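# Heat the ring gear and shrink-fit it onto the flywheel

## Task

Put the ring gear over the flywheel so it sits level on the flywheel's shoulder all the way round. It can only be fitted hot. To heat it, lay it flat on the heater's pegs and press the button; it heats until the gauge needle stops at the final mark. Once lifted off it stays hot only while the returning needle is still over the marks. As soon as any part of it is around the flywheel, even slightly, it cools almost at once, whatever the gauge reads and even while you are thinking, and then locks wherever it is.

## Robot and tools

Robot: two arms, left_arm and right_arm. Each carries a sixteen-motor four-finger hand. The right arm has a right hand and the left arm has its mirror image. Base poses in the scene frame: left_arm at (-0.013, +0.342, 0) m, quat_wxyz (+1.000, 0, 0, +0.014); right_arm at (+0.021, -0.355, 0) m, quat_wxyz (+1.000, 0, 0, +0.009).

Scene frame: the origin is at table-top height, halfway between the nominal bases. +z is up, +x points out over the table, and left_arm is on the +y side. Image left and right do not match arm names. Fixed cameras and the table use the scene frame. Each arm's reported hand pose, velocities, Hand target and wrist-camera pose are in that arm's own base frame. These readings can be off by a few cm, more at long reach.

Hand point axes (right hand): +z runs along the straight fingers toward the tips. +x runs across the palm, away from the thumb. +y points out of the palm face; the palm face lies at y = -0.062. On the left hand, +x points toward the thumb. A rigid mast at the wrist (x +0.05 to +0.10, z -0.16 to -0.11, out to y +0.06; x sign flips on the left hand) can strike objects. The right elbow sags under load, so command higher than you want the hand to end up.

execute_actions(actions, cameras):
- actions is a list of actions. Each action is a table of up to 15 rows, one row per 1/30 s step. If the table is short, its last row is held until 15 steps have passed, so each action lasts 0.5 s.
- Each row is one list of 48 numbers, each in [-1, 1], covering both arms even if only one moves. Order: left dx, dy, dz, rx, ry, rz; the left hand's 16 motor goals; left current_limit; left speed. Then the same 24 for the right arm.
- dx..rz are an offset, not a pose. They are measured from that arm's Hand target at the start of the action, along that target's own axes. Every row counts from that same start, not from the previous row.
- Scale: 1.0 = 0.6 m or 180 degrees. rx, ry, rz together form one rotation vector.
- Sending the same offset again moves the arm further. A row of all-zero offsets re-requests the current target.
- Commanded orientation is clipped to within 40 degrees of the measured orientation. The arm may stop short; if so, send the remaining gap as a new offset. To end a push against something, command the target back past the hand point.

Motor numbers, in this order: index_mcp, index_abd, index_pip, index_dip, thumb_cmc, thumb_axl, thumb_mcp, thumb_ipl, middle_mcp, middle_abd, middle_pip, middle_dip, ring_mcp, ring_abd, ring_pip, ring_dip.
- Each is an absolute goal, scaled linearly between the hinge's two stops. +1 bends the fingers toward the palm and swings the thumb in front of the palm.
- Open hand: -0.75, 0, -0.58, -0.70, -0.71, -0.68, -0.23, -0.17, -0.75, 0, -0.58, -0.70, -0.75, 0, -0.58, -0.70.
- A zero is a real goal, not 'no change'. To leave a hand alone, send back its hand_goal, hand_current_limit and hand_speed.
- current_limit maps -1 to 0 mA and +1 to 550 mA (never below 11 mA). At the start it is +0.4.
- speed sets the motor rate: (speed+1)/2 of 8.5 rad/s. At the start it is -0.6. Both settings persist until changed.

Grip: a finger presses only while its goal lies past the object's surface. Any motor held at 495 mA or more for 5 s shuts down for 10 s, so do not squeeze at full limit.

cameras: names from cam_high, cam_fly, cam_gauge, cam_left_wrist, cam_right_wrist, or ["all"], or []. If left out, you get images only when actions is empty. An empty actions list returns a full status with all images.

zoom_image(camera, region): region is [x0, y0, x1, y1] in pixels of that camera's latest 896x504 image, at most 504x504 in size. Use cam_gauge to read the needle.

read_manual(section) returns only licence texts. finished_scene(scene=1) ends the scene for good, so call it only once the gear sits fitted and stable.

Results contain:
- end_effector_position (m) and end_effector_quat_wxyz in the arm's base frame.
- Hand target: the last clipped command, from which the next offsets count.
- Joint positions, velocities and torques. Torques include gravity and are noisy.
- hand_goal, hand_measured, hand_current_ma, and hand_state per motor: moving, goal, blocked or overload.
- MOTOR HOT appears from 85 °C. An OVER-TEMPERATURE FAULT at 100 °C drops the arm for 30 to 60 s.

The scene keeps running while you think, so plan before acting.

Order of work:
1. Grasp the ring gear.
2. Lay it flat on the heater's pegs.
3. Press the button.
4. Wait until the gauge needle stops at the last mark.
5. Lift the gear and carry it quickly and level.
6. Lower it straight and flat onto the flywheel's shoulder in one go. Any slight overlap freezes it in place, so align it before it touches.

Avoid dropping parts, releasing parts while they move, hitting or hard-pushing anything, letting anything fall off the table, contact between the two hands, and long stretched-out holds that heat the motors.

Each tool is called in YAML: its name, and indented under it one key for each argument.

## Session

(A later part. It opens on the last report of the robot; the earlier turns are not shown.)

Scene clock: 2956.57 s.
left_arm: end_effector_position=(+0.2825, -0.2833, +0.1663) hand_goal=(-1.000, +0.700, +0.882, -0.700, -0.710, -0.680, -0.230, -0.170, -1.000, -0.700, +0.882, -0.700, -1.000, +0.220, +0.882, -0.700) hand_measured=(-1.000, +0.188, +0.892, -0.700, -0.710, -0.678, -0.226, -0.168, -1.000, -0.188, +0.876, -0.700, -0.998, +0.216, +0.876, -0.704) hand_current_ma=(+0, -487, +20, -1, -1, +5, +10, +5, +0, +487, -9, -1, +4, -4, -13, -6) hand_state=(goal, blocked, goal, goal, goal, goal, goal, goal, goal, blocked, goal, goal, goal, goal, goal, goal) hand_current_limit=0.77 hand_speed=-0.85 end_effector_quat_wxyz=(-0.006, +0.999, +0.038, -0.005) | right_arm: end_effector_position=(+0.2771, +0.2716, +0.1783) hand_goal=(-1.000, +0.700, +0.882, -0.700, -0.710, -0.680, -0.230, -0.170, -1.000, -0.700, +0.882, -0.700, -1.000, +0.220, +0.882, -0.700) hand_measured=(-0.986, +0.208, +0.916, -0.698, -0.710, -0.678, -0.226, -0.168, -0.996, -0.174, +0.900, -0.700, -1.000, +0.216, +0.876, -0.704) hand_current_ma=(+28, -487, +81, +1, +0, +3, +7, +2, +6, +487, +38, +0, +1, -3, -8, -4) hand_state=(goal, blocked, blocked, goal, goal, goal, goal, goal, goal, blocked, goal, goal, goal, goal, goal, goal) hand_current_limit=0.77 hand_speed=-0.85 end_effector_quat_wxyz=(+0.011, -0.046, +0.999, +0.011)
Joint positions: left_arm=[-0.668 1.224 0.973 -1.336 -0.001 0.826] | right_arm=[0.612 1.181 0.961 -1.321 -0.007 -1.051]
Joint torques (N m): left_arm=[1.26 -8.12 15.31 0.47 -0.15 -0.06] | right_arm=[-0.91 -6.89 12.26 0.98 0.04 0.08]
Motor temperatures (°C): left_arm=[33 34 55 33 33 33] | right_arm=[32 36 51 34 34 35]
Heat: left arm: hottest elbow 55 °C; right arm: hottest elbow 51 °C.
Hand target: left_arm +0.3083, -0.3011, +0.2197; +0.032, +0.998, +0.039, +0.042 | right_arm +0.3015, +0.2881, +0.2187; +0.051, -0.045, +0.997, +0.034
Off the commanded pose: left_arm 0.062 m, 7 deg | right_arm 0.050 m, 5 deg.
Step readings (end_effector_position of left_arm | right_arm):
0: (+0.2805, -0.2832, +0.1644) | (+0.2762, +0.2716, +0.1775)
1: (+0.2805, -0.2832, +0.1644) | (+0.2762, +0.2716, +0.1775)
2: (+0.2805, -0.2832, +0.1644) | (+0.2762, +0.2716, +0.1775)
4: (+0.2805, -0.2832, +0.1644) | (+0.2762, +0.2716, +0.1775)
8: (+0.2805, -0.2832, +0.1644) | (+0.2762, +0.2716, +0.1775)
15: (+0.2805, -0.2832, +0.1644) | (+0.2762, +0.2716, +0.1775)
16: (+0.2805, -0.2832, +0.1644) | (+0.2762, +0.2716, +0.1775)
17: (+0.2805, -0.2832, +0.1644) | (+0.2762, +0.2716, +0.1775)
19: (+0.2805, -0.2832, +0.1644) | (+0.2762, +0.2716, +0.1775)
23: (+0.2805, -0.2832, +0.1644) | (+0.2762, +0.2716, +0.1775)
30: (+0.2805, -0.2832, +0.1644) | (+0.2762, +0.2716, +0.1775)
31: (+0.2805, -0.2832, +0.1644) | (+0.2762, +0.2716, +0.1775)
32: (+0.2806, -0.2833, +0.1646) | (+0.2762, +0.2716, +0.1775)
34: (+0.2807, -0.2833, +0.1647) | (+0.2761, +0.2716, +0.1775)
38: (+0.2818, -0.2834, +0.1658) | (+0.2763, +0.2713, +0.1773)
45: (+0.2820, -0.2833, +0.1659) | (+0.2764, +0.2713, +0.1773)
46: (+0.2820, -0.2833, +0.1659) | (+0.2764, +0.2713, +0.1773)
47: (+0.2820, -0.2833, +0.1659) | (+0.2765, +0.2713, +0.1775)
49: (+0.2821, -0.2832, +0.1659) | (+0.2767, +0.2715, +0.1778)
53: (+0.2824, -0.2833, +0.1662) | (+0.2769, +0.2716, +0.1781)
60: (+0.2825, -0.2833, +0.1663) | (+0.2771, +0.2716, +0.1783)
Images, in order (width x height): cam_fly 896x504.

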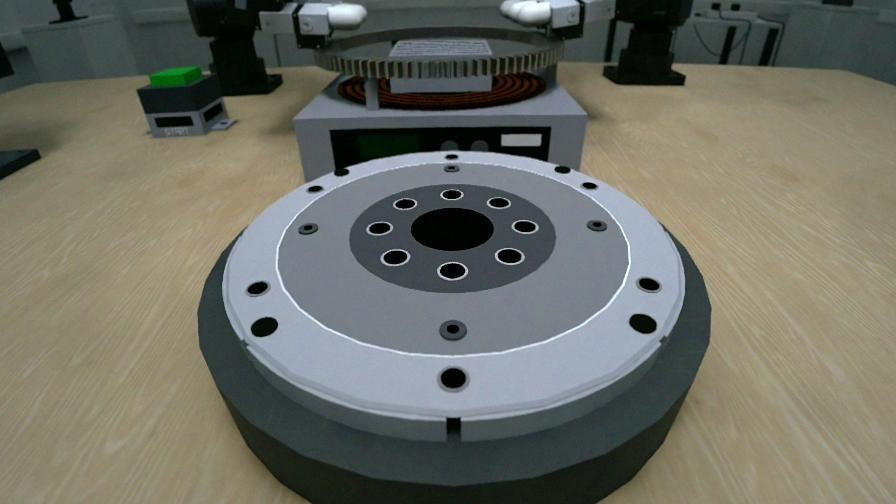

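execute_actions:
  actions:
    - [[0,0,-0.0167,0,0,0,-1,0.7,0.882,-0.7,-0.71,-0.68,-0.23,-0.17,-1,-0.7,0.882,-0.7,-1,0.22,0.882,-0.7,0.77,-0.85,0,0,-0.0167,0,0,0,-1,0.7,0.882,-0.7,-0.71,-0.68,-0.23,-0.17,-1,-0.7,0.882,-0.7,-1,0.22,0.882,-0.7,0.77,-0.85]]
    - [[0,0,-0.0167,0,0,0,-1,0.7,0.882,-0.7,-0.71,-0.68,-0.23,-0.17,-1,-0.7,0.882,-0.7,-1,0.22,0.882,-0.7,0.77,-0.85,0,0,-0.0167,0,0,0,-1,0.7,0.882,-0.7,-0.71,-0.68,-0.23,-0.17,-1,-0.7,0.882,-0.7,-1,0.22,0.882,-0.7,0.77,-0.85]]
  cameras: ["cam_fly","cam_gauge"]

Scene clock: 2964.17 s.
left_arm: end_effector_position=(+0.2847, -0.2847, +0.1823) hand_goal=(-1.000, +0.700, +0.882, -0.700, -0.710, -0.680, -0.230, -0.170, -1.000, -0.700, +0.882, -0.700, -1.000, +0.220, +0.882, -0.700) hand_measured=(-0.998, +0.188, +0.886, -0.700, -0.710, -0.678, -0.226, -0.168, -1.000, -0.188, +0.878, -0.700, -0.998, +0.216, +0.876, -0.704) hand_current_ma=(+2, -487, +6, -1, -1, +5, +10, +5, +0, +487, -8, -1, +4, -4, -13, -6) hand_state=(goal, blocked, goal, goal, goal, goal, goal, goal, goal, blocked, goal, goal, goal, goal, goal, goal) hand_current_limit=0.77 hand_speed=-0.85 end_effector_quat_wxyz=(-0.007, +0.999, +0.038, -0.006) | right_arm: end_effector_position=(+0.2791, +0.2724, +0.1915) hand_goal=(-1.000, +0.700, +0.882, -0.700, -0.710, -0.680, -0.230, -0.170, -1.000, -0.700, +0.882, -0.700, -1.000, +0.220, +0.882, -0.700) hand_measured=(-0.986, +0.208, +0.904, -0.698, -0.710, -0.678, -0.226, -0.168, -1.000, -0.176, +0.898, -0.700, -1.000, +0.216, +0.876, -0.704) hand_current_ma=(+27, -487, +46, +1, +0, +3, +7, +2, +1, +487, +32, +0, +1, -3, -8, -4) hand_state=(goal, blocked, blocked, goal, goal, goal, goal, goal, goal, blocked, goal, goal, goal, goal, goal, goal) hand_current_limit=0.77 hand_speed=-0.85 end_effector_quat_wxyz=(+0.011, -0.046, +0.999, +0.009)
Joint positions: left_arm=[-0.668 1.222 1.015 -1.382 -0.002 0.826] | right_arm=[0.612 1.181 0.997 -1.36 -0.004 -1.051]
Joint torques (N m): left_arm=[0.73 -9.58 15.31 0.25 -0.12 -0.11] | right_arm=[-0.56 -7 12.82 0.38 -0.06 0.1]
Motor temperatures (°C): left_arm=[33 34 56 33 33 33] | right_arm=[32 36 54 34 34 35]
Heat: left arm: hottest elbow 56 °C; right arm: hottest elbow 54 °C.
Hand target: left_arm +0.3065, -0.2999, +0.2396; +0.032, +0.998, +0.039, +0.042 | right_arm +0.2995, +0.2866, +0.2386; +0.051, -0.045, +0.997, +0.034
Off the commanded pose: left_arm 0.063 m, 7 deg | right_arm 0.053 m, 5 deg.
Step readings (end_effector_position of left_arm | right_arm):
0: (+0.2825, -0.2833, +0.1663) | (+0.2771, +0.2716, +0.1783)
1: (+0.2825, -0.2833, +0.1663) | (+0.2771, +0.2716, +0.1783)
2: (+0.2826, -0.2834, +0.1666) | (+0.2773, +0.2717, +0.1786)
4: (+0.2827, -0.2834, +0.1681) | (+0.2776, +0.2718, +0.1794)
8: (+0.2837, -0.2840, +0.1720) | (+0.2786, +0.2721, +0.1824)
15: (+0.2845, -0.2846, +0.1742) | (+0.2790, +0.2724, +0.1840)
16: (+0.2844, -0.2846, +0.1741) | (+0.2790, +0.2724, +0.1840)
17: (+0.2844, -0.2845, +0.1745) | (+0.2789, +0.2723, +0.1844)
19: (+0.2838, -0.2841, +0.1758) | (+0.2785, +0.2720, +0.1857)
23: (+0.2840, -0.2842, +0.1796) | (+0.2788, +0.2722, +0.1896)
30: (+0.2848, -0.2849, +0.1823) | (+0.2792, +0.2724, +0.1915)
Images, in order (width x height): cam_fly 896x504, cam_gauge 896x504.

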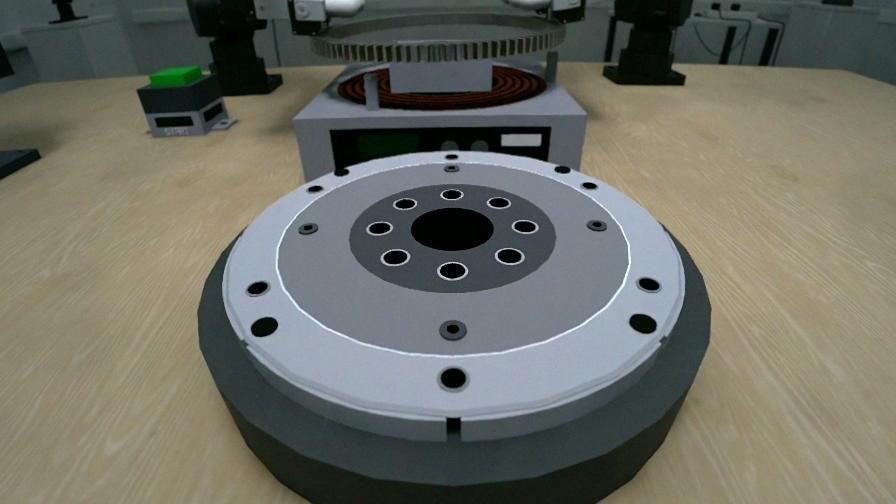

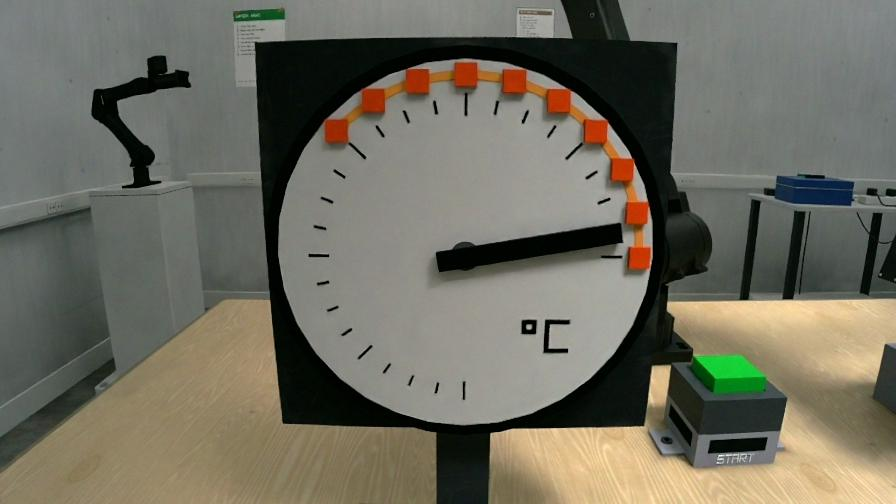

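execute_actions:
  actions:
    - [[0,0,-0.025,0,0,0,-1,0.7,0.882,-0.7,-0.71,-0.68,-0.23,-0.17,-1,-0.7,0.882,-0.7,-1,0.22,0.882,-0.7,0.77,-0.85,0,0,-0.025,0,0,0,-1,0.7,0.882,-0.7,-0.71,-0.68,-0.23,-0.17,-1,-0.7,0.882,-0.7,-1,0.22,0.882,-0.7,0.77,-0.85]]
    - [[0,0,-0.02,0,0,0,-1,0.7,0.882,-0.7,-0.71,-0.68,-0.23,-0.17,-1,-0.7,0.882,-0.7,-1,0.22,0.882,-0.7,0.77,-0.85,0,0,-0.025,0,0,0,-1,0.7,0.882,-0.7,-0.71,-0.68,-0.23,-0.17,-1,-0.7,0.882,-0.7,-1,0.22,0.882,-0.7,0.77,-0.85]]
    - [[0.0396,0.0041,0.0035,0,0,0,-1,0.7,0.882,-0.7,-0.71,-0.68,-0.23,-0.17,-1,-0.7,0.882,-0.7,-1,0.22,0.882,-0.7,0.77,-0.85,-0.0395,-0.0044,0.0039,0,0,0,-1,0.7,0.882,-0.7,-0.71,-0.68,-0.23,-0.17,-1,-0.7,0.882,-0.7,-1,0.22,0.882,-0.7,0.77,-0.85]]
    - [[0.0595,0.0062,0.0053,0,0,0,-1,0.7,0.882,-0.7,-0.71,-0.68,-0.23,-0.17,-1,-0.7,0.882,-0.7,-1,0.22,0.882,-0.7,0.77,-0.85,-0.0593,-0.0067,0.0058,0,0,0,-1,0.7,0.882,-0.7,-0.71,-0.68,-0.23,-0.17,-1,-0.7,0.882,-0.7,-1,0.22,0.882,-0.7,0.77,-0.85]]
  cameras: ["cam_fly","cam_gauge"]

Scene clock: 2999.63 s.
left_arm: end_effector_position=(+0.3389, -0.2870, +0.2145) hand_goal=(-1.000, +0.700, +0.882, -0.700, -0.710, -0.680, -0.230, -0.170, -1.000, -0.700, +0.882, -0.700, -1.000, +0.220, +0.882, -0.700) hand_measured=(-0.996, +0.188, +0.884, -0.700, -0.710, -0.678, -0.226, -0.168, -1.000, -0.188, +0.880, -0.700, -0.998, +0.216, +0.876, -0.704) hand_current_ma=(+6, -487, +2, -1, -1, +5, +10, +5, +0, +487, -2, -1, +4, -4, -13, -6) hand_state=(goal, blocked, goal, goal, goal, goal, goal, goal, goal, blocked, goal, goal, goal, goal, goal, goal) hand_current_limit=0.77 hand_speed=-0.85 end_effector_quat_wxyz=(-0.002, +0.999, +0.040, -0.006) | right_arm: end_effector_position=(+0.3333, +0.2708, +0.2214) hand_goal=(-1.000, +0.700, +0.882, -0.700, -0.710, -0.680, -0.230, -0.170, -1.000, -0.700, +0.882, -0.700, -1.000, +0.220, +0.882, -0.700) hand_measured=(-0.986, +0.208, +0.900, -0.698, -0.710, -0.678, -0.226, -0.168, -1.000, -0.182, +0.888, -0.700, -1.000, +0.216, +0.876, -0.704) hand_current_ma=(+25, -487, +37, +1, +0, +3, +7, +2, +0, +487, +7, +0, +1, -3, -8, -4) hand_state=(goal, blocked, goal, goal, goal, goal, goal, goal, goal, blocked, goal, goal, goal, goal, goal, goal) hand_current_limit=0.77 hand_speed=-0.85 end_effector_quat_wxyz=(+0.006, -0.041, +0.999, +0.008)
Joint positions: left_arm=[-0.58 1.325 1.19 -1.449 0.003 0.912] | right_arm=[0.523 1.294 1.173 -1.433 -0.009 -1.129]
Joint torques (N m): left_arm=[1.79 -10.05 15.34 0.83 -0.06 0.04] | right_arm=[-2.2 -8.18 12.82 0.57 -0.27 -0.03]
Motor temperatures (°C): left_arm=[33 35 62 33 33 33] | right_arm=[32 36 59 34 34 35]
Heat: left arm: hottest elbow 62 °C; right arm: hottest elbow 59 °C.
Hand target: left_arm +0.3641, -0.3000, +0.2665; +0.032, +0.998, +0.039, +0.042 | right_arm +0.3565, +0.2835, +0.2684; +0.051, -0.046, +0.997, +0.034
Off the commanded pose: left_arm 0.059 m, 7 deg | right_arm 0.054 m, 6 deg.
Step readings (end_effector_position of left_arm | right_arm):
0: (+0.2847, -0.2847, +0.1823) | (+0.2791, +0.2724, +0.1915)
1: (+0.2846, -0.2847, +0.1823) | (+0.2791, +0.2724, +0.1916)
2: (+0.2845, -0.2846, +0.1827) | (+0.2790, +0.2723, +0.1920)
4: (+0.2839, -0.2842, +0.1849) | (+0.2784, +0.2719, +0.1942)
8: (+0.2838, -0.2841, +0.1921) | (+0.2789, +0.2723, +0.2003)
15: (+0.2848, -0.2847, +0.1974) | (+0.2798, +0.2727, +0.2035)
16: (+0.2847, -0.2847, +0.1974) | (+0.2797, +0.2726, +0.2035)
17: (+0.2845, -0.2846, +0.1978) | (+0.2795, +0.2725, +0.2040)
19: (+0.2839, -0.2842, +0.1994) | (+0.2789, +0.2721, +0.2063)
23: (+0.2841, -0.2844, +0.2050) | (+0.2792, +0.2722, +0.2121)
30: (+0.2850, -0.2850, +0.2088) | (+0.2800, +0.2727, +0.2156)
31: (+0.2850, -0.2850, +0.2088) | (+0.2800, +0.2727, +0.2156)
32: (+0.2852, -0.2851, +0.2093) | (+0.2805, +0.2725, +0.2161)
34: (+0.2877, -0.2846, +0.2112) | (+0.2834, +0.2715, +0.2179)
38: (+0.2994, -0.2844, +0.2173) | (+0.2941, +0.2711, +0.2240)
45: (+0.3049, -0.2857, +0.2188) | (+0.2995, +0.2717, +0.2252)
46: (+0.3050, -0.2857, +0.2184) | (+0.2996, +0.2716, +0.2247)
47: (+0.3064, -0.2854, +0.2181) | (+0.3011, +0.2709, +0.2244)
49: (+0.3122, -0.2848, +0.2175) | (+0.3079, +0.2696, +0.2235)
53: (+0.3322, -0.2851, +0.2164) | (+0.3265, +0.2697, +0.2225)
60: (+0.3390, -0.2870, +0.2145) | (+0.3334, +0.2707, +0.2216)
Images, in order (width x height): cam_fly 896x504, cam_gauge 896x504.

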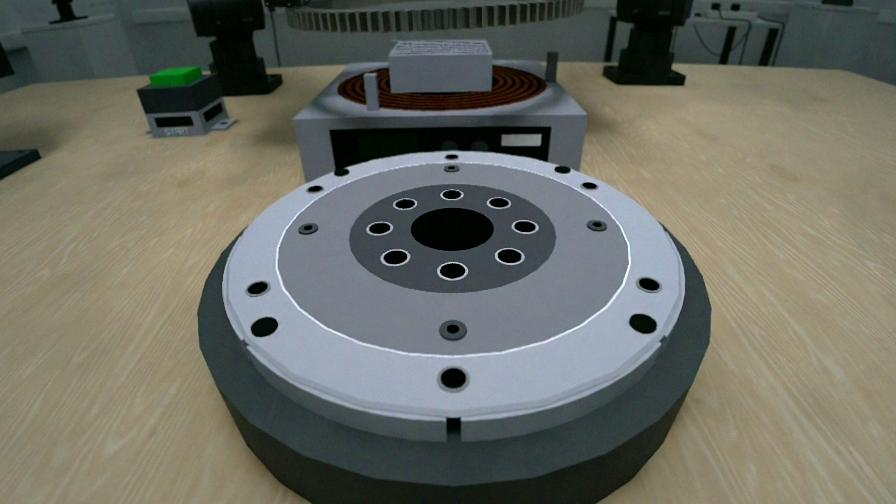

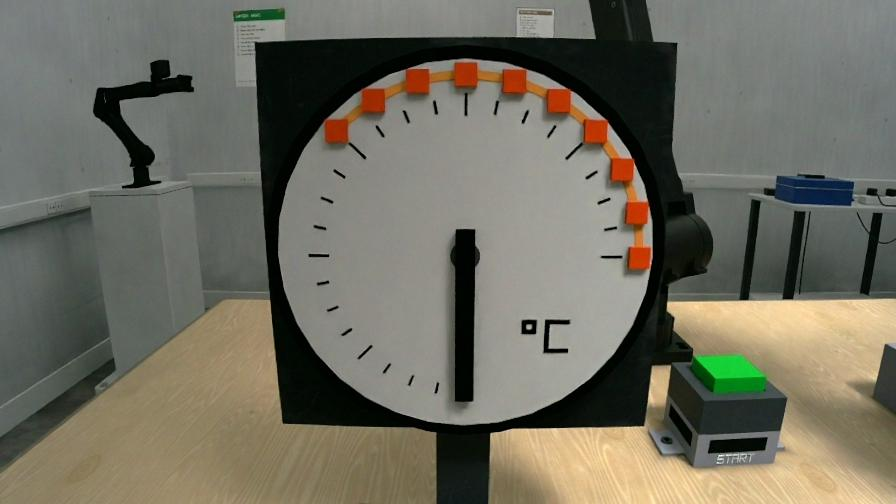

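execute_actions:
  actions:
    - [[0.0595,0.0062,0.0053,0,0,0,-1,0.7,0.882,-0.7,-0.71,-0.68,-0.23,-0.17,-1,-0.7,0.882,-0.7,-1,0.22,0.882,-0.7,0.77,-0.85,-0.0593,-0.0067,0.0058,0,0,0,-1,0.7,0.882,-0.7,-0.71,-0.68,-0.23,-0.17,-1,-0.7,0.882,-0.7,-1,0.22,0.882,-0.7,0.77,-0.85]]
    - [[0.0595,0.0062,0.0053,0,0,0,-1,0.7,0.882,-0.7,-0.71,-0.68,-0.23,-0.17,-1,-0.7,0.882,-0.7,-1,0.22,0.882,-0.7,0.77,-0.85,-0.0593,-0.0067,0.0058,0,0,0,-1,0.7,0.882,-0.7,-0.71,-0.68,-0.23,-0.17,-1,-0.7,0.882,-0.7,-1,0.22,0.882,-0.7,0.77,-0.85]]
    - [[0.0595,0.0062,0.0053,0,0,0,-1,0.7,0.882,-0.7,-0.71,-0.68,-0.23,-0.17,-1,-0.7,0.882,-0.7,-1,0.22,0.882,-0.7,0.77,-0.85,-0.0593,-0.0067,0.0058,0,0,0,-1,0.7,0.882,-0.7,-0.71,-0.68,-0.23,-0.17,-1,-0.7,0.882,-0.7,-1,0.22,0.882,-0.7,0.77,-0.85]]
  cameras: ["cam_fly","cam_high"]

Scene clock: 3029.40 s.
left_arm: end_effector_position=(+0.4478, -0.2898, +0.2091) hand_goal=(-1.000, +0.700, +0.882, -0.700, -0.710, -0.680, -0.230, -0.170, -1.000, -0.700, +0.882, -0.700, -1.000, +0.220, +0.882, -0.700) hand_measured=(-0.998, +0.188, +0.884, -0.700, -0.710, -0.678, -0.226, -0.168, -1.000, -0.188, +0.880, -0.700, -0.998, +0.218, +0.876, -0.704) hand_current_ma=(+4, -487, +1, -1, -1, +5, +10, +5, +0, +487, -2, -1, +4, -4, -13, -6) hand_state=(goal, blocked, goal, goal, goal, goal, goal, goal, goal, blocked, goal, goal, goal, goal, goal, goal) hand_current_limit=0.77 hand_speed=-0.85 end_effector_quat_wxyz=(+0.000, +0.999, +0.042, -0.010) | right_arm: end_effector_position=(+0.4423, +0.2684, +0.2177) hand_goal=(-1.000, +0.700, +0.882, -0.700, -0.710, -0.680, -0.230, -0.170, -1.000, -0.700, +0.882, -0.700, -1.000, +0.220, +0.882, -0.700) hand_measured=(-0.988, +0.208, +0.896, -0.698, -0.710, -0.678, -0.226, -0.168, -1.000, -0.182, +0.882, -0.700, -1.000, +0.216, +0.876, -0.704) hand_current_ma=(+25, -487, +23, +1, +0, +3, +7, +2, +0, +487, +1, +0, +1, -3, -8, -4) hand_state=(goal, blocked, goal, goal, goal, goal, goal, goal, goal, blocked, goal, goal, goal, goal, goal, goal) hand_current_limit=0.77 hand_speed=-0.85 end_effector_quat_wxyz=(+0.003, -0.037, +0.999, +0.010)
Joint positions: left_arm=[-0.456 1.578 1.443 -1.453 0.009 1.031] | right_arm=[0.398 1.548 1.423 -1.433 -0.017 -1.247]
Joint torques (N m): left_arm=[0.97 -13.16 15.68 0.62 0.25 -0.04] | right_arm=[-1.2 -11.58 13 0.55 -0.43 -0.1]
Motor temperatures (°C): left_arm=[33 35 64 33 33 33] | right_arm=[32 36 67 34 34 35]
Heat: left arm: hottest elbow 64 °C; right arm: hottest elbow 67 °C.
Hand target: left_arm +0.4722, -0.3029, +0.2664; +0.032, +0.998, +0.039, +0.042 | right_arm +0.4644, +0.2815, +0.2684; +0.051, -0.046, +0.997, +0.034
Off the commanded pose: left_arm 0.064 m, 7 deg | right_arm 0.057 m, 6 deg.
Step readings (end_effector_position of left_arm | right_arm):
0: (+0.3389, -0.2870, +0.2145) | (+0.3332, +0.2708, +0.2214)
1: (+0.3390, -0.2870, +0.2147) | (+0.3334, +0.2707, +0.2216)
2: (+0.3402, -0.2864, +0.2147) | (+0.3348, +0.2701, +0.2216)
4: (+0.3465, -0.2861, +0.2154) | (+0.3419, +0.2692, +0.2222)
8: (+0.3669, -0.2864, +0.2162) | (+0.3616, +0.2693, +0.2231)
15: (+0.3748, -0.2880, +0.2134) | (+0.3691, +0.2701, +0.2211)
16: (+0.3748, -0.2880, +0.2136) | (+0.3695, +0.2701, +0.2213)
17: (+0.3760, -0.2876, +0.2139) | (+0.3708, +0.2699, +0.2216)
19: (+0.3828, -0.2869, +0.2148) | (+0.3786, +0.2683, +0.2222)
23: (+0.4027, -0.2883, +0.2154) | (+0.3978, +0.2689, +0.2228)
30: (+0.4108, -0.2890, +0.2110) | (+0.4051, +0.2693, +0.2192)
31: (+0.4110, -0.2889, +0.2110) | (+0.4054, +0.2693, +0.2194)
32: (+0.4119, -0.2887, +0.2115) | (+0.4066, +0.2692, +0.2198)
34: (+0.4189, -0.2878, +0.2130) | (+0.4136, +0.2682, +0.2206)
38: (+0.4394, -0.2896, +0.2143) | (+0.4344, +0.2679, +0.2219)
45: (+0.4479, -0.2898, +0.2091) | (+0.4422, +0.2685, +0.2179)
Images, in order (width x height): cam_high 896x504, cam_fly 896x504.

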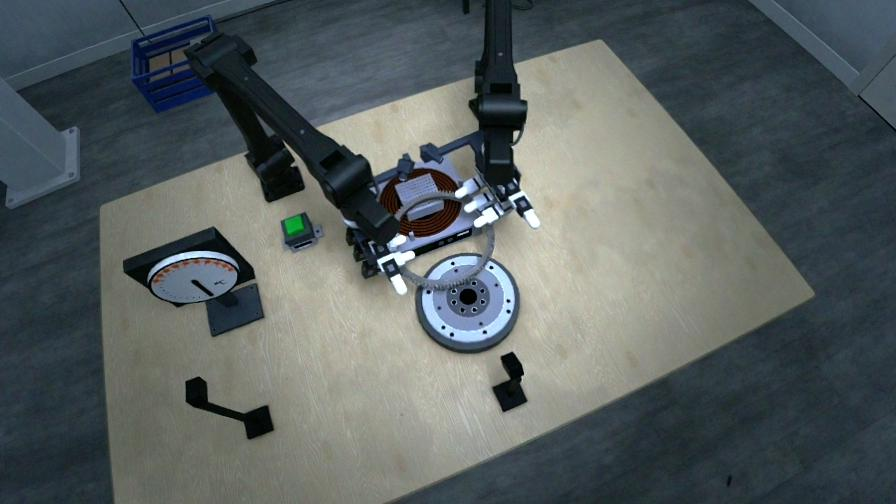

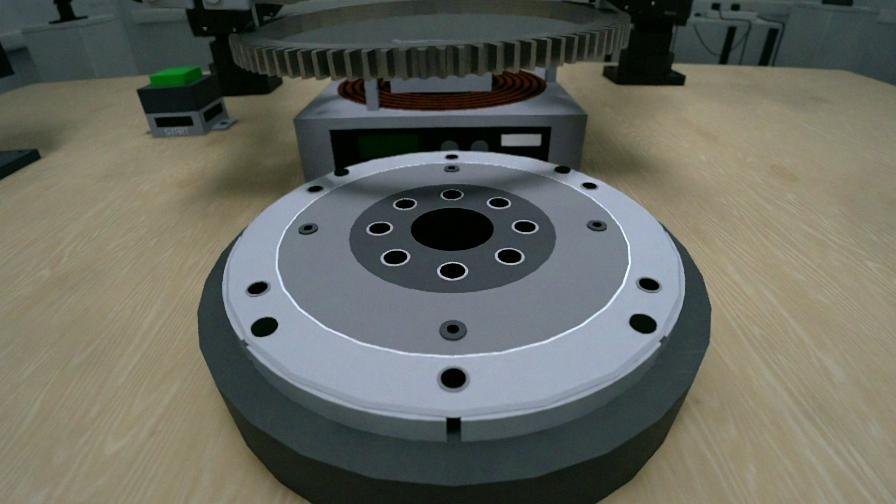

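execute_actions:
  actions:
    - [[0.0595,0.0062,0.0103,0,0,0,-1,0.7,0.882,-0.7,-0.71,-0.68,-0.23,-0.17,-1,-0.7,0.882,-0.7,-1,0.22,0.882,-0.7,0.77,-0.85,-0.0593,-0.0067,0.0058,0,0,0,-1,0.7,0.882,-0.7,-0.71,-0.68,-0.23,-0.17,-1,-0.7,0.882,-0.7,-1,0.22,0.882,-0.7,0.77,-0.85]]
    - [[0.0595,0.0062,0.0103,0,0,0,-1,0.7,0.882,-0.7,-0.71,-0.68,-0.23,-0.17,-1,-0.7,0.882,-0.7,-1,0.22,0.882,-0.7,0.77,-0.85,-0.0593,-0.0067,0.0058,0,0,0,-1,0.7,0.882,-0.7,-0.71,-0.68,-0.23,-0.17,-1,-0.7,0.882,-0.7,-1,0.22,0.882,-0.7,0.77,-0.85]]
    - [[0.0595,0.0062,0.0053,0,0,0,-1,0.7,0.882,-0.7,-0.71,-0.68,-0.23,-0.17,-1,-0.7,0.882,-0.7,-1,0.22,0.882,-0.7,0.77,-0.85,-0.0593,-0.0067,0.0058,0,0,0,-1,0.7,0.882,-0.7,-0.71,-0.68,-0.23,-0.17,-1,-0.7,0.882,-0.7,-1,0.22,0.882,-0.7,0.77,-0.85]]
  cameras: ["cam_fly","cam_high","cam_left_wrist","cam_right_wrist"]

Scene clock: 3041.57 s.
left_arm: end_effector_position=(+0.5593, -0.2927, +0.1971) hand_goal=(-1.000, +0.700, +0.882, -0.700, -0.710, -0.680, -0.230, -0.170, -1.000, -0.700, +0.882, -0.700, -1.000, +0.220, +0.882, -0.700) hand_measured=(-1.000, +0.188, +0.882, -0.700, -0.710, -0.678, -0.226, -0.168, -1.000, -0.188, +0.880, -0.700, -0.998, +0.218, +0.876, -0.704) hand_current_ma=(+0, -487, +0, -1, -1, +5, +10, +5, +0, +487, -3, -1, +4, -4, -13, -6) hand_state=(goal, blocked, goal, goal, goal, goal, goal, goal, goal, blocked, goal, goal, goal, goal, goal, goal) hand_current_limit=0.77 hand_speed=-0.85 end_effector_quat_wxyz=(+0.002, +0.999, +0.044, -0.013) | right_arm: end_effector_position=(+0.5538, +0.2657, +0.2131) hand_goal=(-1.000, +0.700, +0.882, -0.700, -0.710, -0.680, -0.230, -0.170, -1.000, -0.700, +0.882, -0.700, -1.000, +0.220, +0.882, -0.700) hand_measured=(-0.990, +0.208, +0.894, -0.698, -0.710, -0.678, -0.226, -0.168, -1.000, -0.182, +0.880, -0.700, -1.000, +0.216, +0.876, -0.704) hand_current_ma=(+18, -487, +20, +1, +0, +3, +7, +2, +0, +487, -3, +0, +1, -3, -8, -4) hand_state=(goal, blocked, goal, goal, goal, goal, goal, goal, goal, blocked, goal, goal, goal, goal, goal, goal) hand_current_limit=0.77 hand_speed=-0.85 end_effector_quat_wxyz=(+0.001, -0.036, +0.999, +0.013)
Joint positions: left_arm=[-0.373 1.857 1.78 -1.515 0.015 1.11] | right_arm=[0.315 1.824 1.767 -1.504 -0.025 -1.327]
Joint torques (N m): left_arm=[0.26 -17.49 15.82 0.75 0.32 -0.07] | right_arm=[-0.73 -17.08 13.24 0.42 -0.55 -0.03]
Motor temperatures (°C): left_arm=[33 35 64 33 33 33] | right_arm=[32 36 65 34 34 35]
Heat: left arm: hottest elbow 64 °C; right arm: hottest elbow 65 °C.
Hand target: left_arm +0.5808, -0.3062, +0.2603; +0.032, +0.998, +0.039, +0.042 | right_arm +0.5724, +0.2796, +0.2686; +0.051, -0.046, +0.997, +0.034
Off the commanded pose: left_arm 0.068 m, 7 deg | right_arm 0.060 m, 6 deg.
Step readings (end_effector_position of left_arm | right_arm):
0: (+0.4478, -0.2898, +0.2091) | (+0.4423, +0.2684, +0.2177)
1: (+0.4480, -0.2900, +0.2092) | (+0.4425, +0.2685, +0.2178)
2: (+0.4487, -0.2900, +0.2094) | (+0.4434, +0.2684, +0.2181)
4: (+0.4554, -0.2898, +0.2106) | (+0.4501, +0.2681, +0.2191)
8: (+0.4764, -0.2905, +0.2110) | (+0.4714, +0.2673, +0.2202)
15: (+0.4848, -0.2908, +0.2041) | (+0.4793, +0.2676, +0.2151)
16: (+0.4849, -0.2909, +0.2039) | (+0.4795, +0.2675, +0.2147)
17: (+0.4856, -0.2909, +0.2041) | (+0.4802, +0.2676, +0.2148)
19: (+0.4919, -0.2912, +0.2051) | (+0.4867, +0.2673, +0.2160)
23: (+0.5134, -0.2915, +0.2059) | (+0.5082, +0.2665, +0.2182)
30: (+0.5223, -0.2919, +0.1994) | (+0.5166, +0.2664, +0.2137)
31: (+0.5222, -0.2921, +0.1991) | (+0.5164, +0.2665, +0.2129)
32: (+0.5226, -0.2921, +0.1989) | (+0.5170, +0.2665, +0.2128)
34: (+0.5286, -0.2924, +0.2001) | (+0.5234, +0.2664, +0.2139)
38: (+0.5507, -0.2924, +0.2020) | (+0.5454, +0.2655, +0.2163)
45: (+0.5598, -0.2928, +0.1968) | (+0.5541, +0.2654, +0.2131)
Images, in order (width x height): cam_high 896x504, cam_fly 896x504, cam_left_wrist 896x504, cam_right_wrist 896x504.

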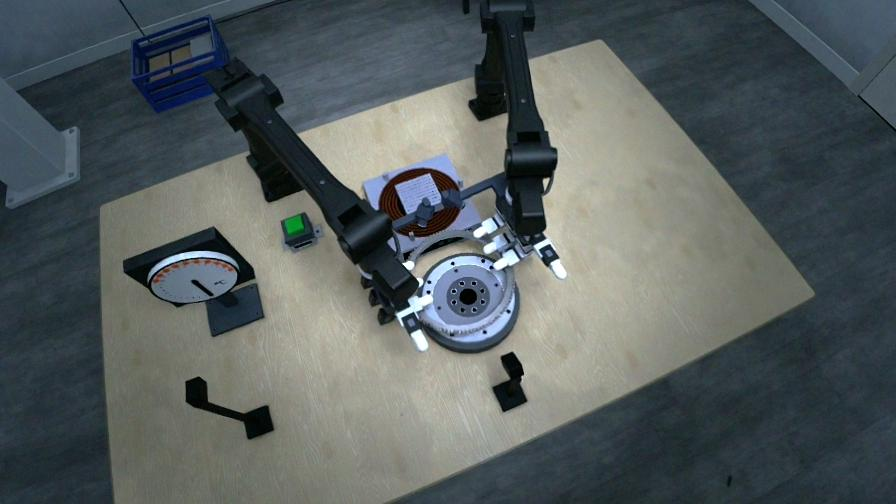

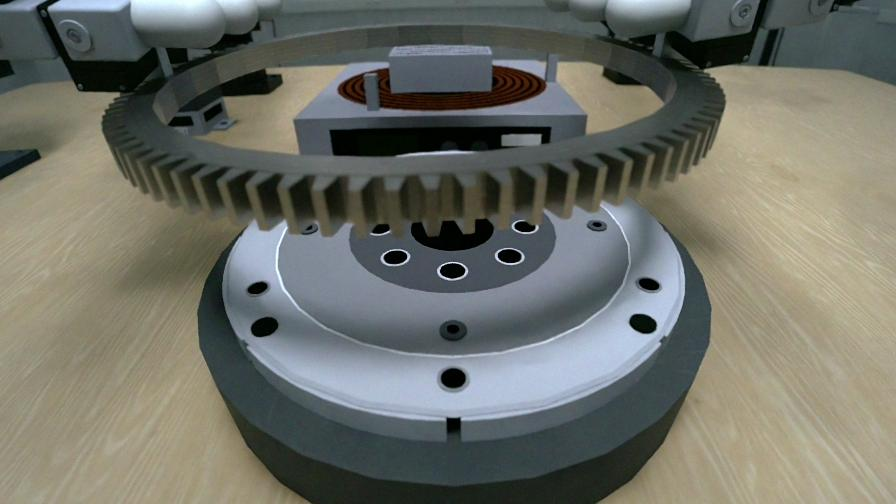

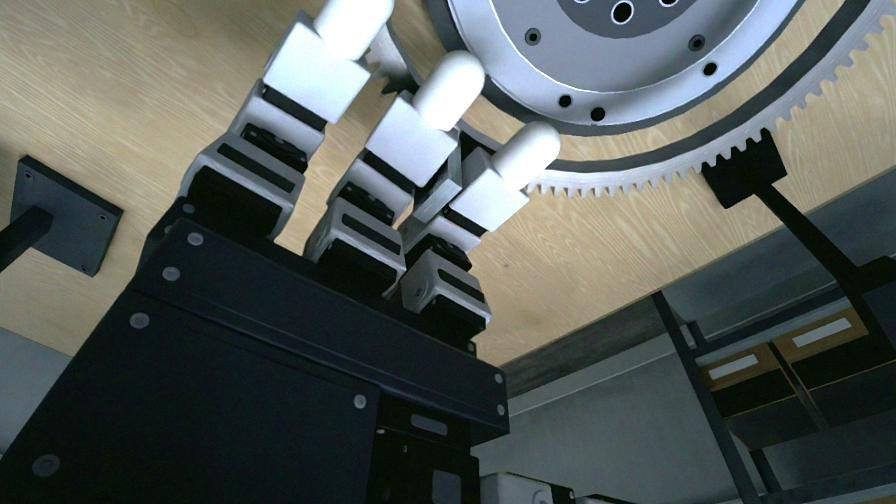

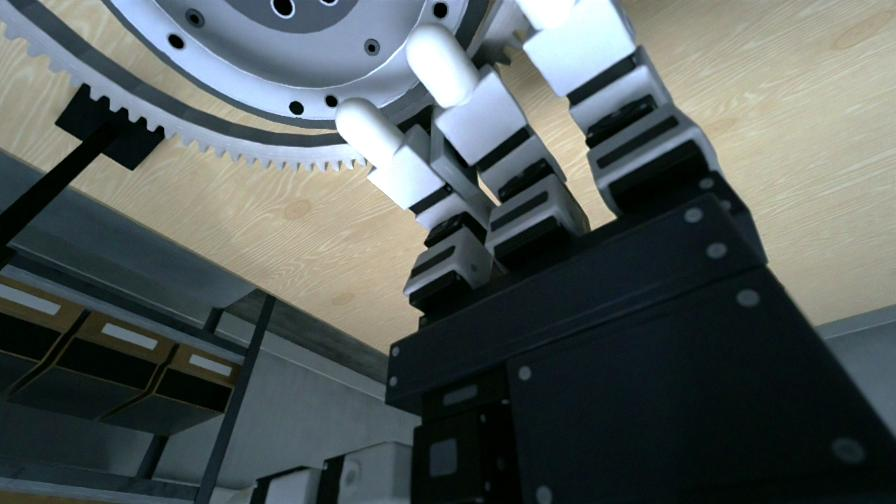

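execute_actions:
  actions:
    - [[-0.0284,-0.0149,0.0403,0.0083,-0.0172,0,-1,0.7,0.882,-0.7,-0.71,-0.68,-0.23,-0.17,-1,-0.7,0.882,-0.7,-1,0.22,0.882,-0.7,0.77,-0.85,0.0303,-0.0085,0.0392,0.0042,0.0186,0,-1,0.7,0.882,-0.7,-0.71,-0.68,-0.23,-0.17,-1,-0.7,0.882,-0.7,-1,0.22,0.882,-0.7,0.77,-0.85]]
    - [[0,0,0.0167,0,0,0,-1,0.7,0.882,-0.7,-0.71,-0.68,-0.23,-0.17,-1,-0.7,0.882,-0.7,-1,0.22,0.882,-0.7,0.77,-0.85,0,0,0.0167,0,0,0,-1,0.7,0.882,-0.7,-0.71,-0.68,-0.23,-0.17,-1,-0.7,0.882,-0.7,-1,0.22,0.882,-0.7,0.77,-0.85]]
    - [[0,0,0.0167,0,0,0,-1,0.7,0.882,-0.7,-0.71,-0.68,-0.23,-0.17,-1,-0.7,0.882,-0.7,-1,0.22,0.882,-0.7,0.77,-0.85,0,0,0.0167,0,0,0,-1,0.7,0.882,-0.7,-0.71,-0.68,-0.23,-0.17,-1,-0.7,0.882,-0.7,-1,0.22,0.882,-0.7,0.77,-0.85]]
  cameras: ["cam_fly"]

Scene clock: 3097.07 s.
left_arm: end_effector_position=(+0.5583, -0.2924, +0.1810) hand_goal=(-1.000, +0.700, +0.882, -0.700, -0.710, -0.680, -0.230, -0.170, -1.000, -0.700, +0.882, -0.700, -1.000, +0.220, +0.882, -0.700) hand_measured=(-1.000, +0.188, +0.882, -0.700, -0.710, -0.678, -0.226, -0.168, -1.000, -0.190, +0.882, -0.700, -0.998, +0.218, +0.876, -0.704) hand_current_ma=(+0, -487, +1, -1, -1, +5, +10, +5, +0, +487, -1, -1, +4, -4, -13, -6) hand_state=(goal, blocked, goal, goal, goal, goal, goal, goal, goal, blocked, goal, goal, goal, goal, goal, goal) hand_current_limit=0.77 hand_speed=-0.85 end_effector_quat_wxyz=(+0.000, +0.999, +0.044, -0.019) | right_arm: end_effector_position=(+0.5556, +0.2666, +0.2025) hand_goal=(-1.000, +0.700, +0.882, -0.700, -0.710, -0.680, -0.230, -0.170, -1.000, -0.700, +0.882, -0.700, -1.000, +0.220, +0.882, -0.700) hand_measured=(-0.992, +0.208, +0.894, -0.698, -0.710, -0.678, -0.226, -0.168, -1.000, -0.182, +0.878, -0.700, -1.000, +0.216, +0.876, -0.704) hand_current_ma=(+15, -487, +20, +1, +0, +3, +7, +2, +0, +487, -5, +0, +1, -3, -8, -4) hand_state=(goal, blocked, goal, goal, goal, goal, goal, goal, goal, blocked, goal, goal, goal, goal, goal, goal) hand_current_limit=0.77 hand_speed=-0.85 end_effector_quat_wxyz=(-0.002, -0.038, +0.999, +0.013)
Joint positions: left_arm=[-0.373 1.868 1.754 -1.493 0.015 1.111] | right_arm=[0.315 1.837 1.758 -1.488 -0.025 -1.331]
Joint torques (N m): left_arm=[0.38 -17.03 10.11 1.25 0.39 0.02] | right_arm=[-0.26 -17.14 7.66 1.5 -0.49 -0.05]
Motor temperatures (°C): left_arm=[33 39 64 33 33 33] | right_arm=[32 41 71 34 35 35]
Heat: left arm: hottest elbow 64 °C; right arm: hottest elbow 71 °C.
Hand target: left_arm +0.5659, -0.3010, +0.2142; +0.020, +0.999, +0.039, +0.014 | right_arm +0.5580, +0.2757, +0.2230; +0.022, -0.046, +0.998, +0.026
Off the commanded pose: left_arm 0.035 m, 5 deg | right_arm 0.023 m, 3 deg.
Step readings (end_effector_position of left_arm | right_arm):
0: (+0.5593, -0.2927, +0.1971) | (+0.5537, +0.2657, +0.2131)
1: (+0.5593, -0.2927, +0.1971) | (+0.5537, +0.2657, +0.2131)
2: (+0.5592, -0.2926, +0.1971) | (+0.5537, +0.2657, +0.2131)
4: (+0.5588, -0.2926, +0.1970) | (+0.5533, +0.2656, +0.2128)
8: (+0.5583, -0.2925, +0.1965) | (+0.5526, +0.2656, +0.2123)
15: (+0.5582, -0.2926, +0.1953) | (+0.5527, +0.2657, +0.2112)
16: (+0.5582, -0.2926, +0.1951) | (+0.5527, +0.2657, +0.2112)
17: (+0.5582, -0.2926, +0.1951) | (+0.5527, +0.2657, +0.2109)
19: (+0.5582, -0.2926, +0.1951) | (+0.5527, +0.2657, +0.2109)
23: (+0.5582, -0.2926, +0.1944) | (+0.5528, +0.2657, +0.2100)
30: (+0.5584, -0.2926, +0.1933) | (+0.5529, +0.2657, +0.2092)
31: (+0.5583, -0.2926, +0.1931) | (+0.5529, +0.2657, +0.2092)
32: (+0.5585, -0.2927, +0.1926) | (+0.5531, +0.2658, +0.2092)
34: (+0.5587, -0.2927, +0.1903) | (+0.5542, +0.2661, +0.2091)
38: (+0.5583, -0.2924, +0.1847) | (+0.5555, +0.2665, +0.2071)
45: (+0.5582, -0.2924, +0.1811) | (+0.5555, +0.2665, +0.2025)
Images, in order (width x height): cam_fly 896x504.

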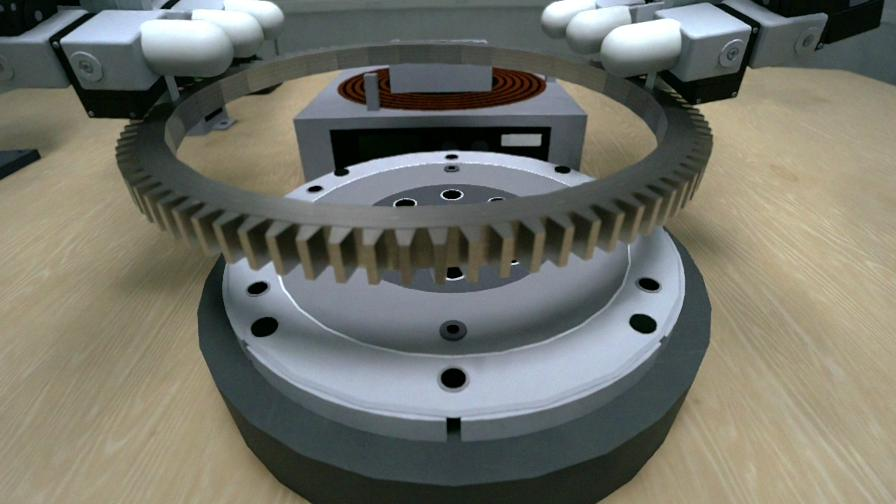

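execute_actions:
  actions:
    - [[0,-0.01,0,0,0,0,-1,0.7,0.882,-0.7,-0.71,-0.68,-0.23,-0.17,-1,-0.7,0.882,-0.7,-1,0.22,0.882,-0.7,0.77,-0.85,0,0.01,0.0167,0,0,0,-1,0.7,0.882,-0.7,-0.71,-0.68,-0.23,-0.17,-1,-0.7,0.882,-0.7,-1,0.22,0.882,-0.7,0.77,-0.85]]
    - [[0,-0.01,0.0167,0,0,0,-1,0.7,0.882,-0.7,-0.71,-0.68,-0.23,-0.17,-1,-0.7,0.882,-0.7,-1,0.22,0.882,-0.7,0.77,-0.85,0,0.01,0.0167,0,0,0,-1,0.7,0.882,-0.7,-0.71,-0.68,-0.23,-0.17,-1,-0.7,0.882,-0.7,-1,0.22,0.882,-0.7,0.77,-0.85]]
    - [[0,0,0.0133,0,0,0,-1,0.7,0.882,-0.7,-0.71,-0.68,-0.23,-0.17,-1,-0.7,0.882,-0.7,-1,0.22,0.882,-0.7,0.77,-0.85,0,0,0.0133,0,0,0,-1,0.7,0.882,-0.7,-0.71,-0.68,-0.23,-0.17,-1,-0.7,0.882,-0.7,-1,0.22,0.882,-0.7,0.77,-0.85]]
  cameras: ["cam_fly"]

Scene clock: 3110.40 s.
left_arm: end_effector_position=(+0.5571, -0.2823, +0.1579) hand_goal=(-1.000, +0.700, +0.882, -0.700, -0.710, -0.680, -0.230, -0.170, -1.000, -0.700, +0.882, -0.700, -1.000, +0.220, +0.882, -0.700) hand_measured=(-1.000, +0.188, +0.882, -0.700, -0.710, -0.678, -0.226, -0.168, -1.000, -0.190, +0.880, -0.700, -0.998, +0.218, +0.876, -0.704) hand_current_ma=(+0, -487, +0, -1, -1, +5, +10, +5, +0, +487, -2, -1, +4, -4, -13, -6) hand_state=(goal, blocked, goal, goal, goal, goal, goal, goal, goal, blocked, goal, goal, goal, goal, goal, goal) hand_current_limit=0.77 hand_speed=-0.85 end_effector_quat_wxyz=(-0.001, +0.999, +0.046, -0.022) | right_arm: end_effector_position=(+0.5552, +0.2768, +0.1768) hand_goal=(-1.000, +0.700, +0.882, -0.700, -0.710, -0.680, -0.230, -0.170, -1.000, -0.700, +0.882, -0.700, -1.000, +0.220, +0.882, -0.700) hand_measured=(-0.990, +0.208, +0.894, -0.698, -0.710, -0.678, -0.226, -0.168, -1.000, -0.182, +0.882, -0.700, -1.000, +0.216, +0.876, -0.704) hand_current_ma=(+16, -487, +21, +1, +0, +3, +7, +2, +0, +487, +0, +0, +1, -3, -8, -4) hand_state=(goal, blocked, goal, goal, goal, goal, goal, goal, goal, blocked, goal, goal, goal, goal, goal, goal) hand_current_limit=0.77 hand_speed=-0.85 end_effector_quat_wxyz=(-0.001, -0.043, +0.999, +0.014)
Joint positions: left_arm=[-0.357 1.868 1.694 -1.439 0.016 1.123] | right_arm=[0.331 1.853 1.713 -1.424 -0.028 -1.326]
Joint torques (N m): left_arm=[0.38 -18.32 10.06 1.28 0.33 0.03] | right_arm=[0.56 -16.26 7.35 1.35 -0.45 0.14]
Motor temperatures (°C): left_arm=[33 38 65 33 33 33] | right_arm=[32 40 66 34 35 35]
Heat: left arm: hottest elbow 65 °C; right arm: hottest elbow 66 °C.
Hand target: left_arm +0.5655, -0.2898, +0.1957; +0.020, +0.999, +0.039, +0.014 | right_arm +0.5581, +0.2892, +0.1956; +0.022, -0.046, +0.998, +0.026
Off the commanded pose: left_arm 0.039 m, 5 deg | right_arm 0.023 m, 3 deg.
Step readings (end_effector_position of left_arm | right_arm):
0: (+0.5583, -0.2924, +0.1810) | (+0.5556, +0.2666, +0.2025)
1: (+0.5583, -0.2924, +0.1810) | (+0.5556, +0.2666, +0.2025)
2: (+0.5583, -0.2924, +0.1810) | (+0.5556, +0.2666, +0.2021)
4: (+0.5582, -0.2921, +0.1801) | (+0.5563, +0.2668, +0.2009)
8: (+0.5578, -0.2910, +0.1777) | (+0.5562, +0.2679, +0.1971)
15: (+0.5575, -0.2894, +0.1762) | (+0.5558, +0.2695, +0.1942)
16: (+0.5576, -0.2894, +0.1762) | (+0.5558, +0.2695, +0.1942)
17: (+0.5576, -0.2892, +0.1755) | (+0.5559, +0.2698, +0.1940)
19: (+0.5582, -0.2886, +0.1732) | (+0.5565, +0.2702, +0.1928)
23: (+0.5576, -0.2858, +0.1671) | (+0.5556, +0.2734, +0.1876)
30: (+0.5564, -0.2827, +0.1634) | (+0.5545, +0.2766, +0.1823)
31: (+0.5566, -0.2828, +0.1634) | (+0.5546, +0.2766, +0.1823)
32: (+0.5568, -0.2828, +0.1632) | (+0.5548, +0.2767, +0.1822)
34: (+0.5574, -0.2826, +0.1621) | (+0.5554, +0.2769, +0.1812)
38: (+0.5573, -0.2823, +0.1590) | (+0.5551, +0.2768, +0.1778)
45: (+0.5570, -0.2823, +0.1579) | (+0.5552, +0.2768, +0.1768)
Images, in order (width x height): cam_fly 896x504.

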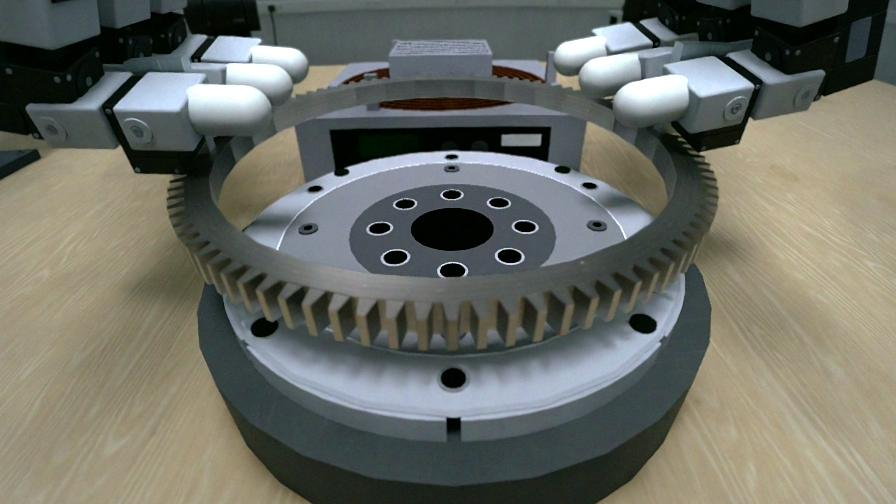

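execute_actions:
  actions:
    - [[0,-0.0083,0.0183,0,0,0,-1,0.7,0.882,-0.7,-0.71,-0.68,-0.23,-0.17,-1,-0.7,0.882,-0.7,-1,0.22,0.882,-0.7,0.77,-0.85,0,0.0083,0.0183,0,0,0,-1,0.7,0.882,-0.7,-0.71,-0.68,-0.23,-0.17,-1,-0.7,0.882,-0.7,-1,0.22,0.882,-0.7,0.77,-0.85]]
    - [[0,0,0.0183,0,0,0,-1,0.7,0.882,-0.7,-0.71,-0.68,-0.23,-0.17,-1,-0.7,0.882,-0.7,-1,0.22,0.882,-0.7,0.77,-0.85,0,0,0.0183,0,0,0,-1,0.7,0.882,-0.7,-0.71,-0.68,-0.23,-0.17,-1,-0.7,0.882,-0.7,-1,0.22,0.882,-0.7,0.77,-0.85]]
  cameras: ["cam_fly","cam_left_wrist","cam_right_wrist"]

Scene clock: 3121.70 s.
left_arm: end_effector_position=(+0.5558, -0.2774, +0.1388) hand_goal=(-1.000, +0.700, +0.882, -0.700, -0.710, -0.680, -0.230, -0.170, -1.000, -0.700, +0.882, -0.700, -1.000, +0.220, +0.882, -0.700) hand_measured=(-1.000, +0.188, +0.880, -0.700, -0.710, -0.678, -0.226, -0.168, -1.000, -0.190, +0.880, -0.700, -0.998, +0.218, +0.876, -0.704) hand_current_ma=(+0, -487, -3, -1, -1, +5, +10, +5, +0, +487, -4, -1, +4, -4, -13, -6) hand_state=(goal, blocked, goal, goal, goal, goal, goal, goal, goal, blocked, goal, goal, goal, goal, goal, goal) hand_current_limit=0.77 hand_speed=-0.85 end_effector_quat_wxyz=(+0.000, +0.999, +0.046, -0.021) | right_arm: end_effector_position=(+0.5552, +0.2823, +0.1551) hand_goal=(-1.000, +0.700, +0.882, -0.700, -0.710, -0.680, -0.230, -0.170, -1.000, -0.700, +0.882, -0.700, -1.000, +0.220, +0.882, -0.700) hand_measured=(-0.990, +0.208, +0.894, -0.698, -0.710, -0.678, -0.226, -0.168, -1.000, -0.182, +0.884, -0.700, -1.000, +0.216, +0.876, -0.704) hand_current_ma=(+16, -487, +21, +1, +0, +3, +7, +2, +0, +487, +2, +0, +1, -3, -8, -4) hand_state=(goal, blocked, goal, goal, goal, goal, goal, goal, goal, blocked, goal, goal, goal, goal, goal, goal) hand_current_limit=0.77 hand_speed=-0.85 end_effector_quat_wxyz=(-0.001, -0.043, +0.999, +0.014)
Joint positions: left_arm=[-0.35 1.868 1.643 -1.384 0.015 1.129] | right_arm=[0.34 1.868 1.677 -1.373 -0.027 -1.317]
Joint torques (N m): left_arm=[-0.38 -17.26 10.1 1.13 0.46 0.06] | right_arm=[0.5 -17.14 7.34 1.51 -0.5 0.19]
Motor temperatures (°C): left_arm=[33 38 64 33 33 33] | right_arm=[32 41 63 34 35 35]
Heat: left arm: hottest elbow 64 °C; right arm: hottest elbow 63 °C.
Hand target: left_arm +0.5657, -0.2857, +0.1735; +0.020, +0.999, +0.039, +0.014 | right_arm +0.5584, +0.2954, +0.1738; +0.022, -0.046, +0.998, +0.026
Off the commanded pose: left_arm 0.037 m, 5 deg | right_arm 0.023 m, 3 deg.
Step readings (end_effector_position of left_arm | right_arm):
0: (+0.5571, -0.2823, +0.1579) | (+0.5552, +0.2768, +0.1768)
1: (+0.5571, -0.2823, +0.1579) | (+0.5553, +0.2769, +0.1768)
2: (+0.5570, -0.2823, +0.1572) | (+0.5554, +0.2769, +0.1764)
4: (+0.5575, -0.2821, +0.1549) | (+0.5560, +0.2773, +0.1749)
8: (+0.5565, -0.2806, +0.1493) | (+0.5555, +0.2790, +0.1689)
15: (+0.5553, -0.2779, +0.1459) | (+0.5544, +0.2815, +0.1639)
16: (+0.5555, -0.2780, +0.1459) | (+0.5545, +0.2815, +0.1639)
17: (+0.5558, -0.2781, +0.1457) | (+0.5549, +0.2816, +0.1639)
19: (+0.5566, -0.2778, +0.1442) | (+0.5556, +0.2817, +0.1622)
23: (+0.5562, -0.2774, +0.1403) | (+0.5554, +0.2819, +0.1578)
30: (+0.5557, -0.2773, +0.1388) | (+0.5551, +0.2823, +0.1551)
Images, in order (width x height): cam_fly 896x504, cam_left_wrist 896x504, cam_right_wrist 896x504.

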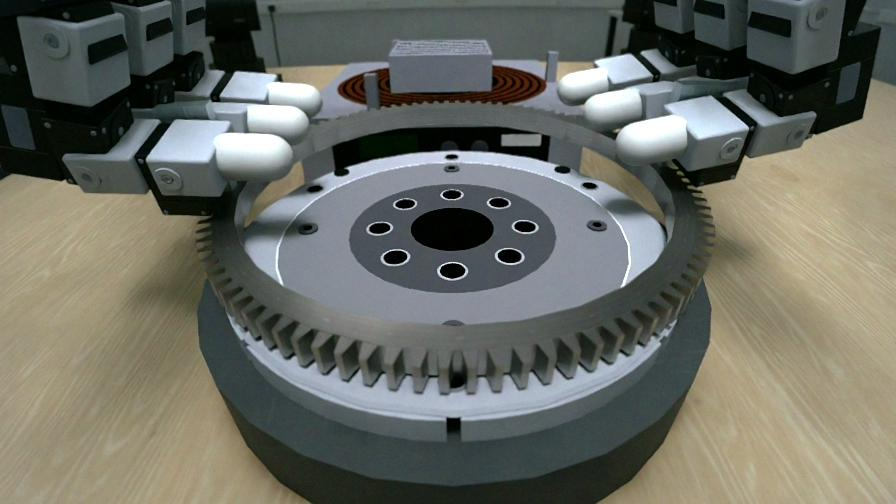

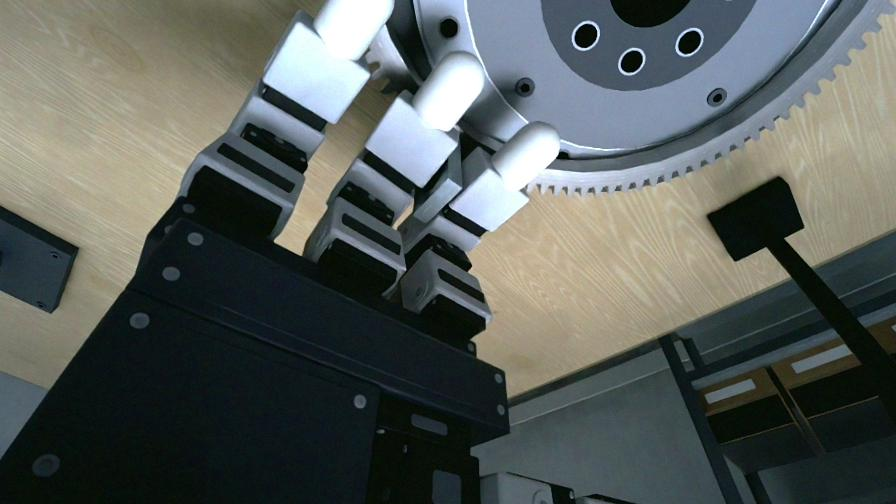

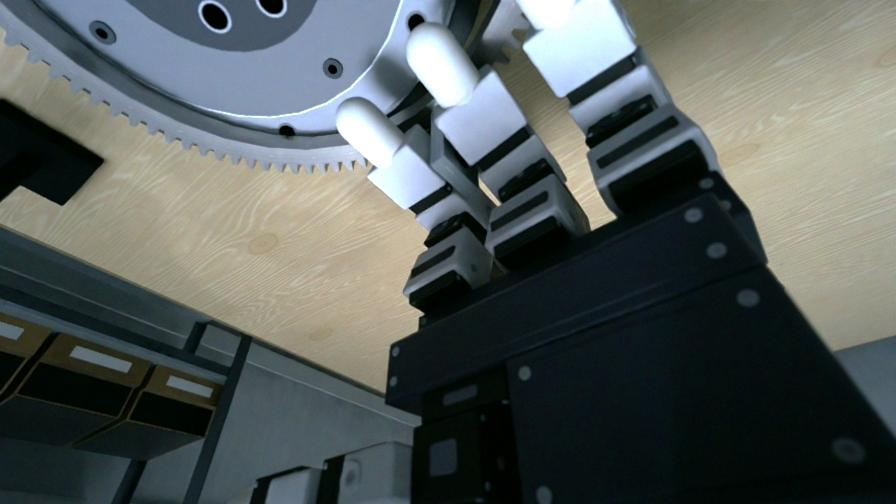

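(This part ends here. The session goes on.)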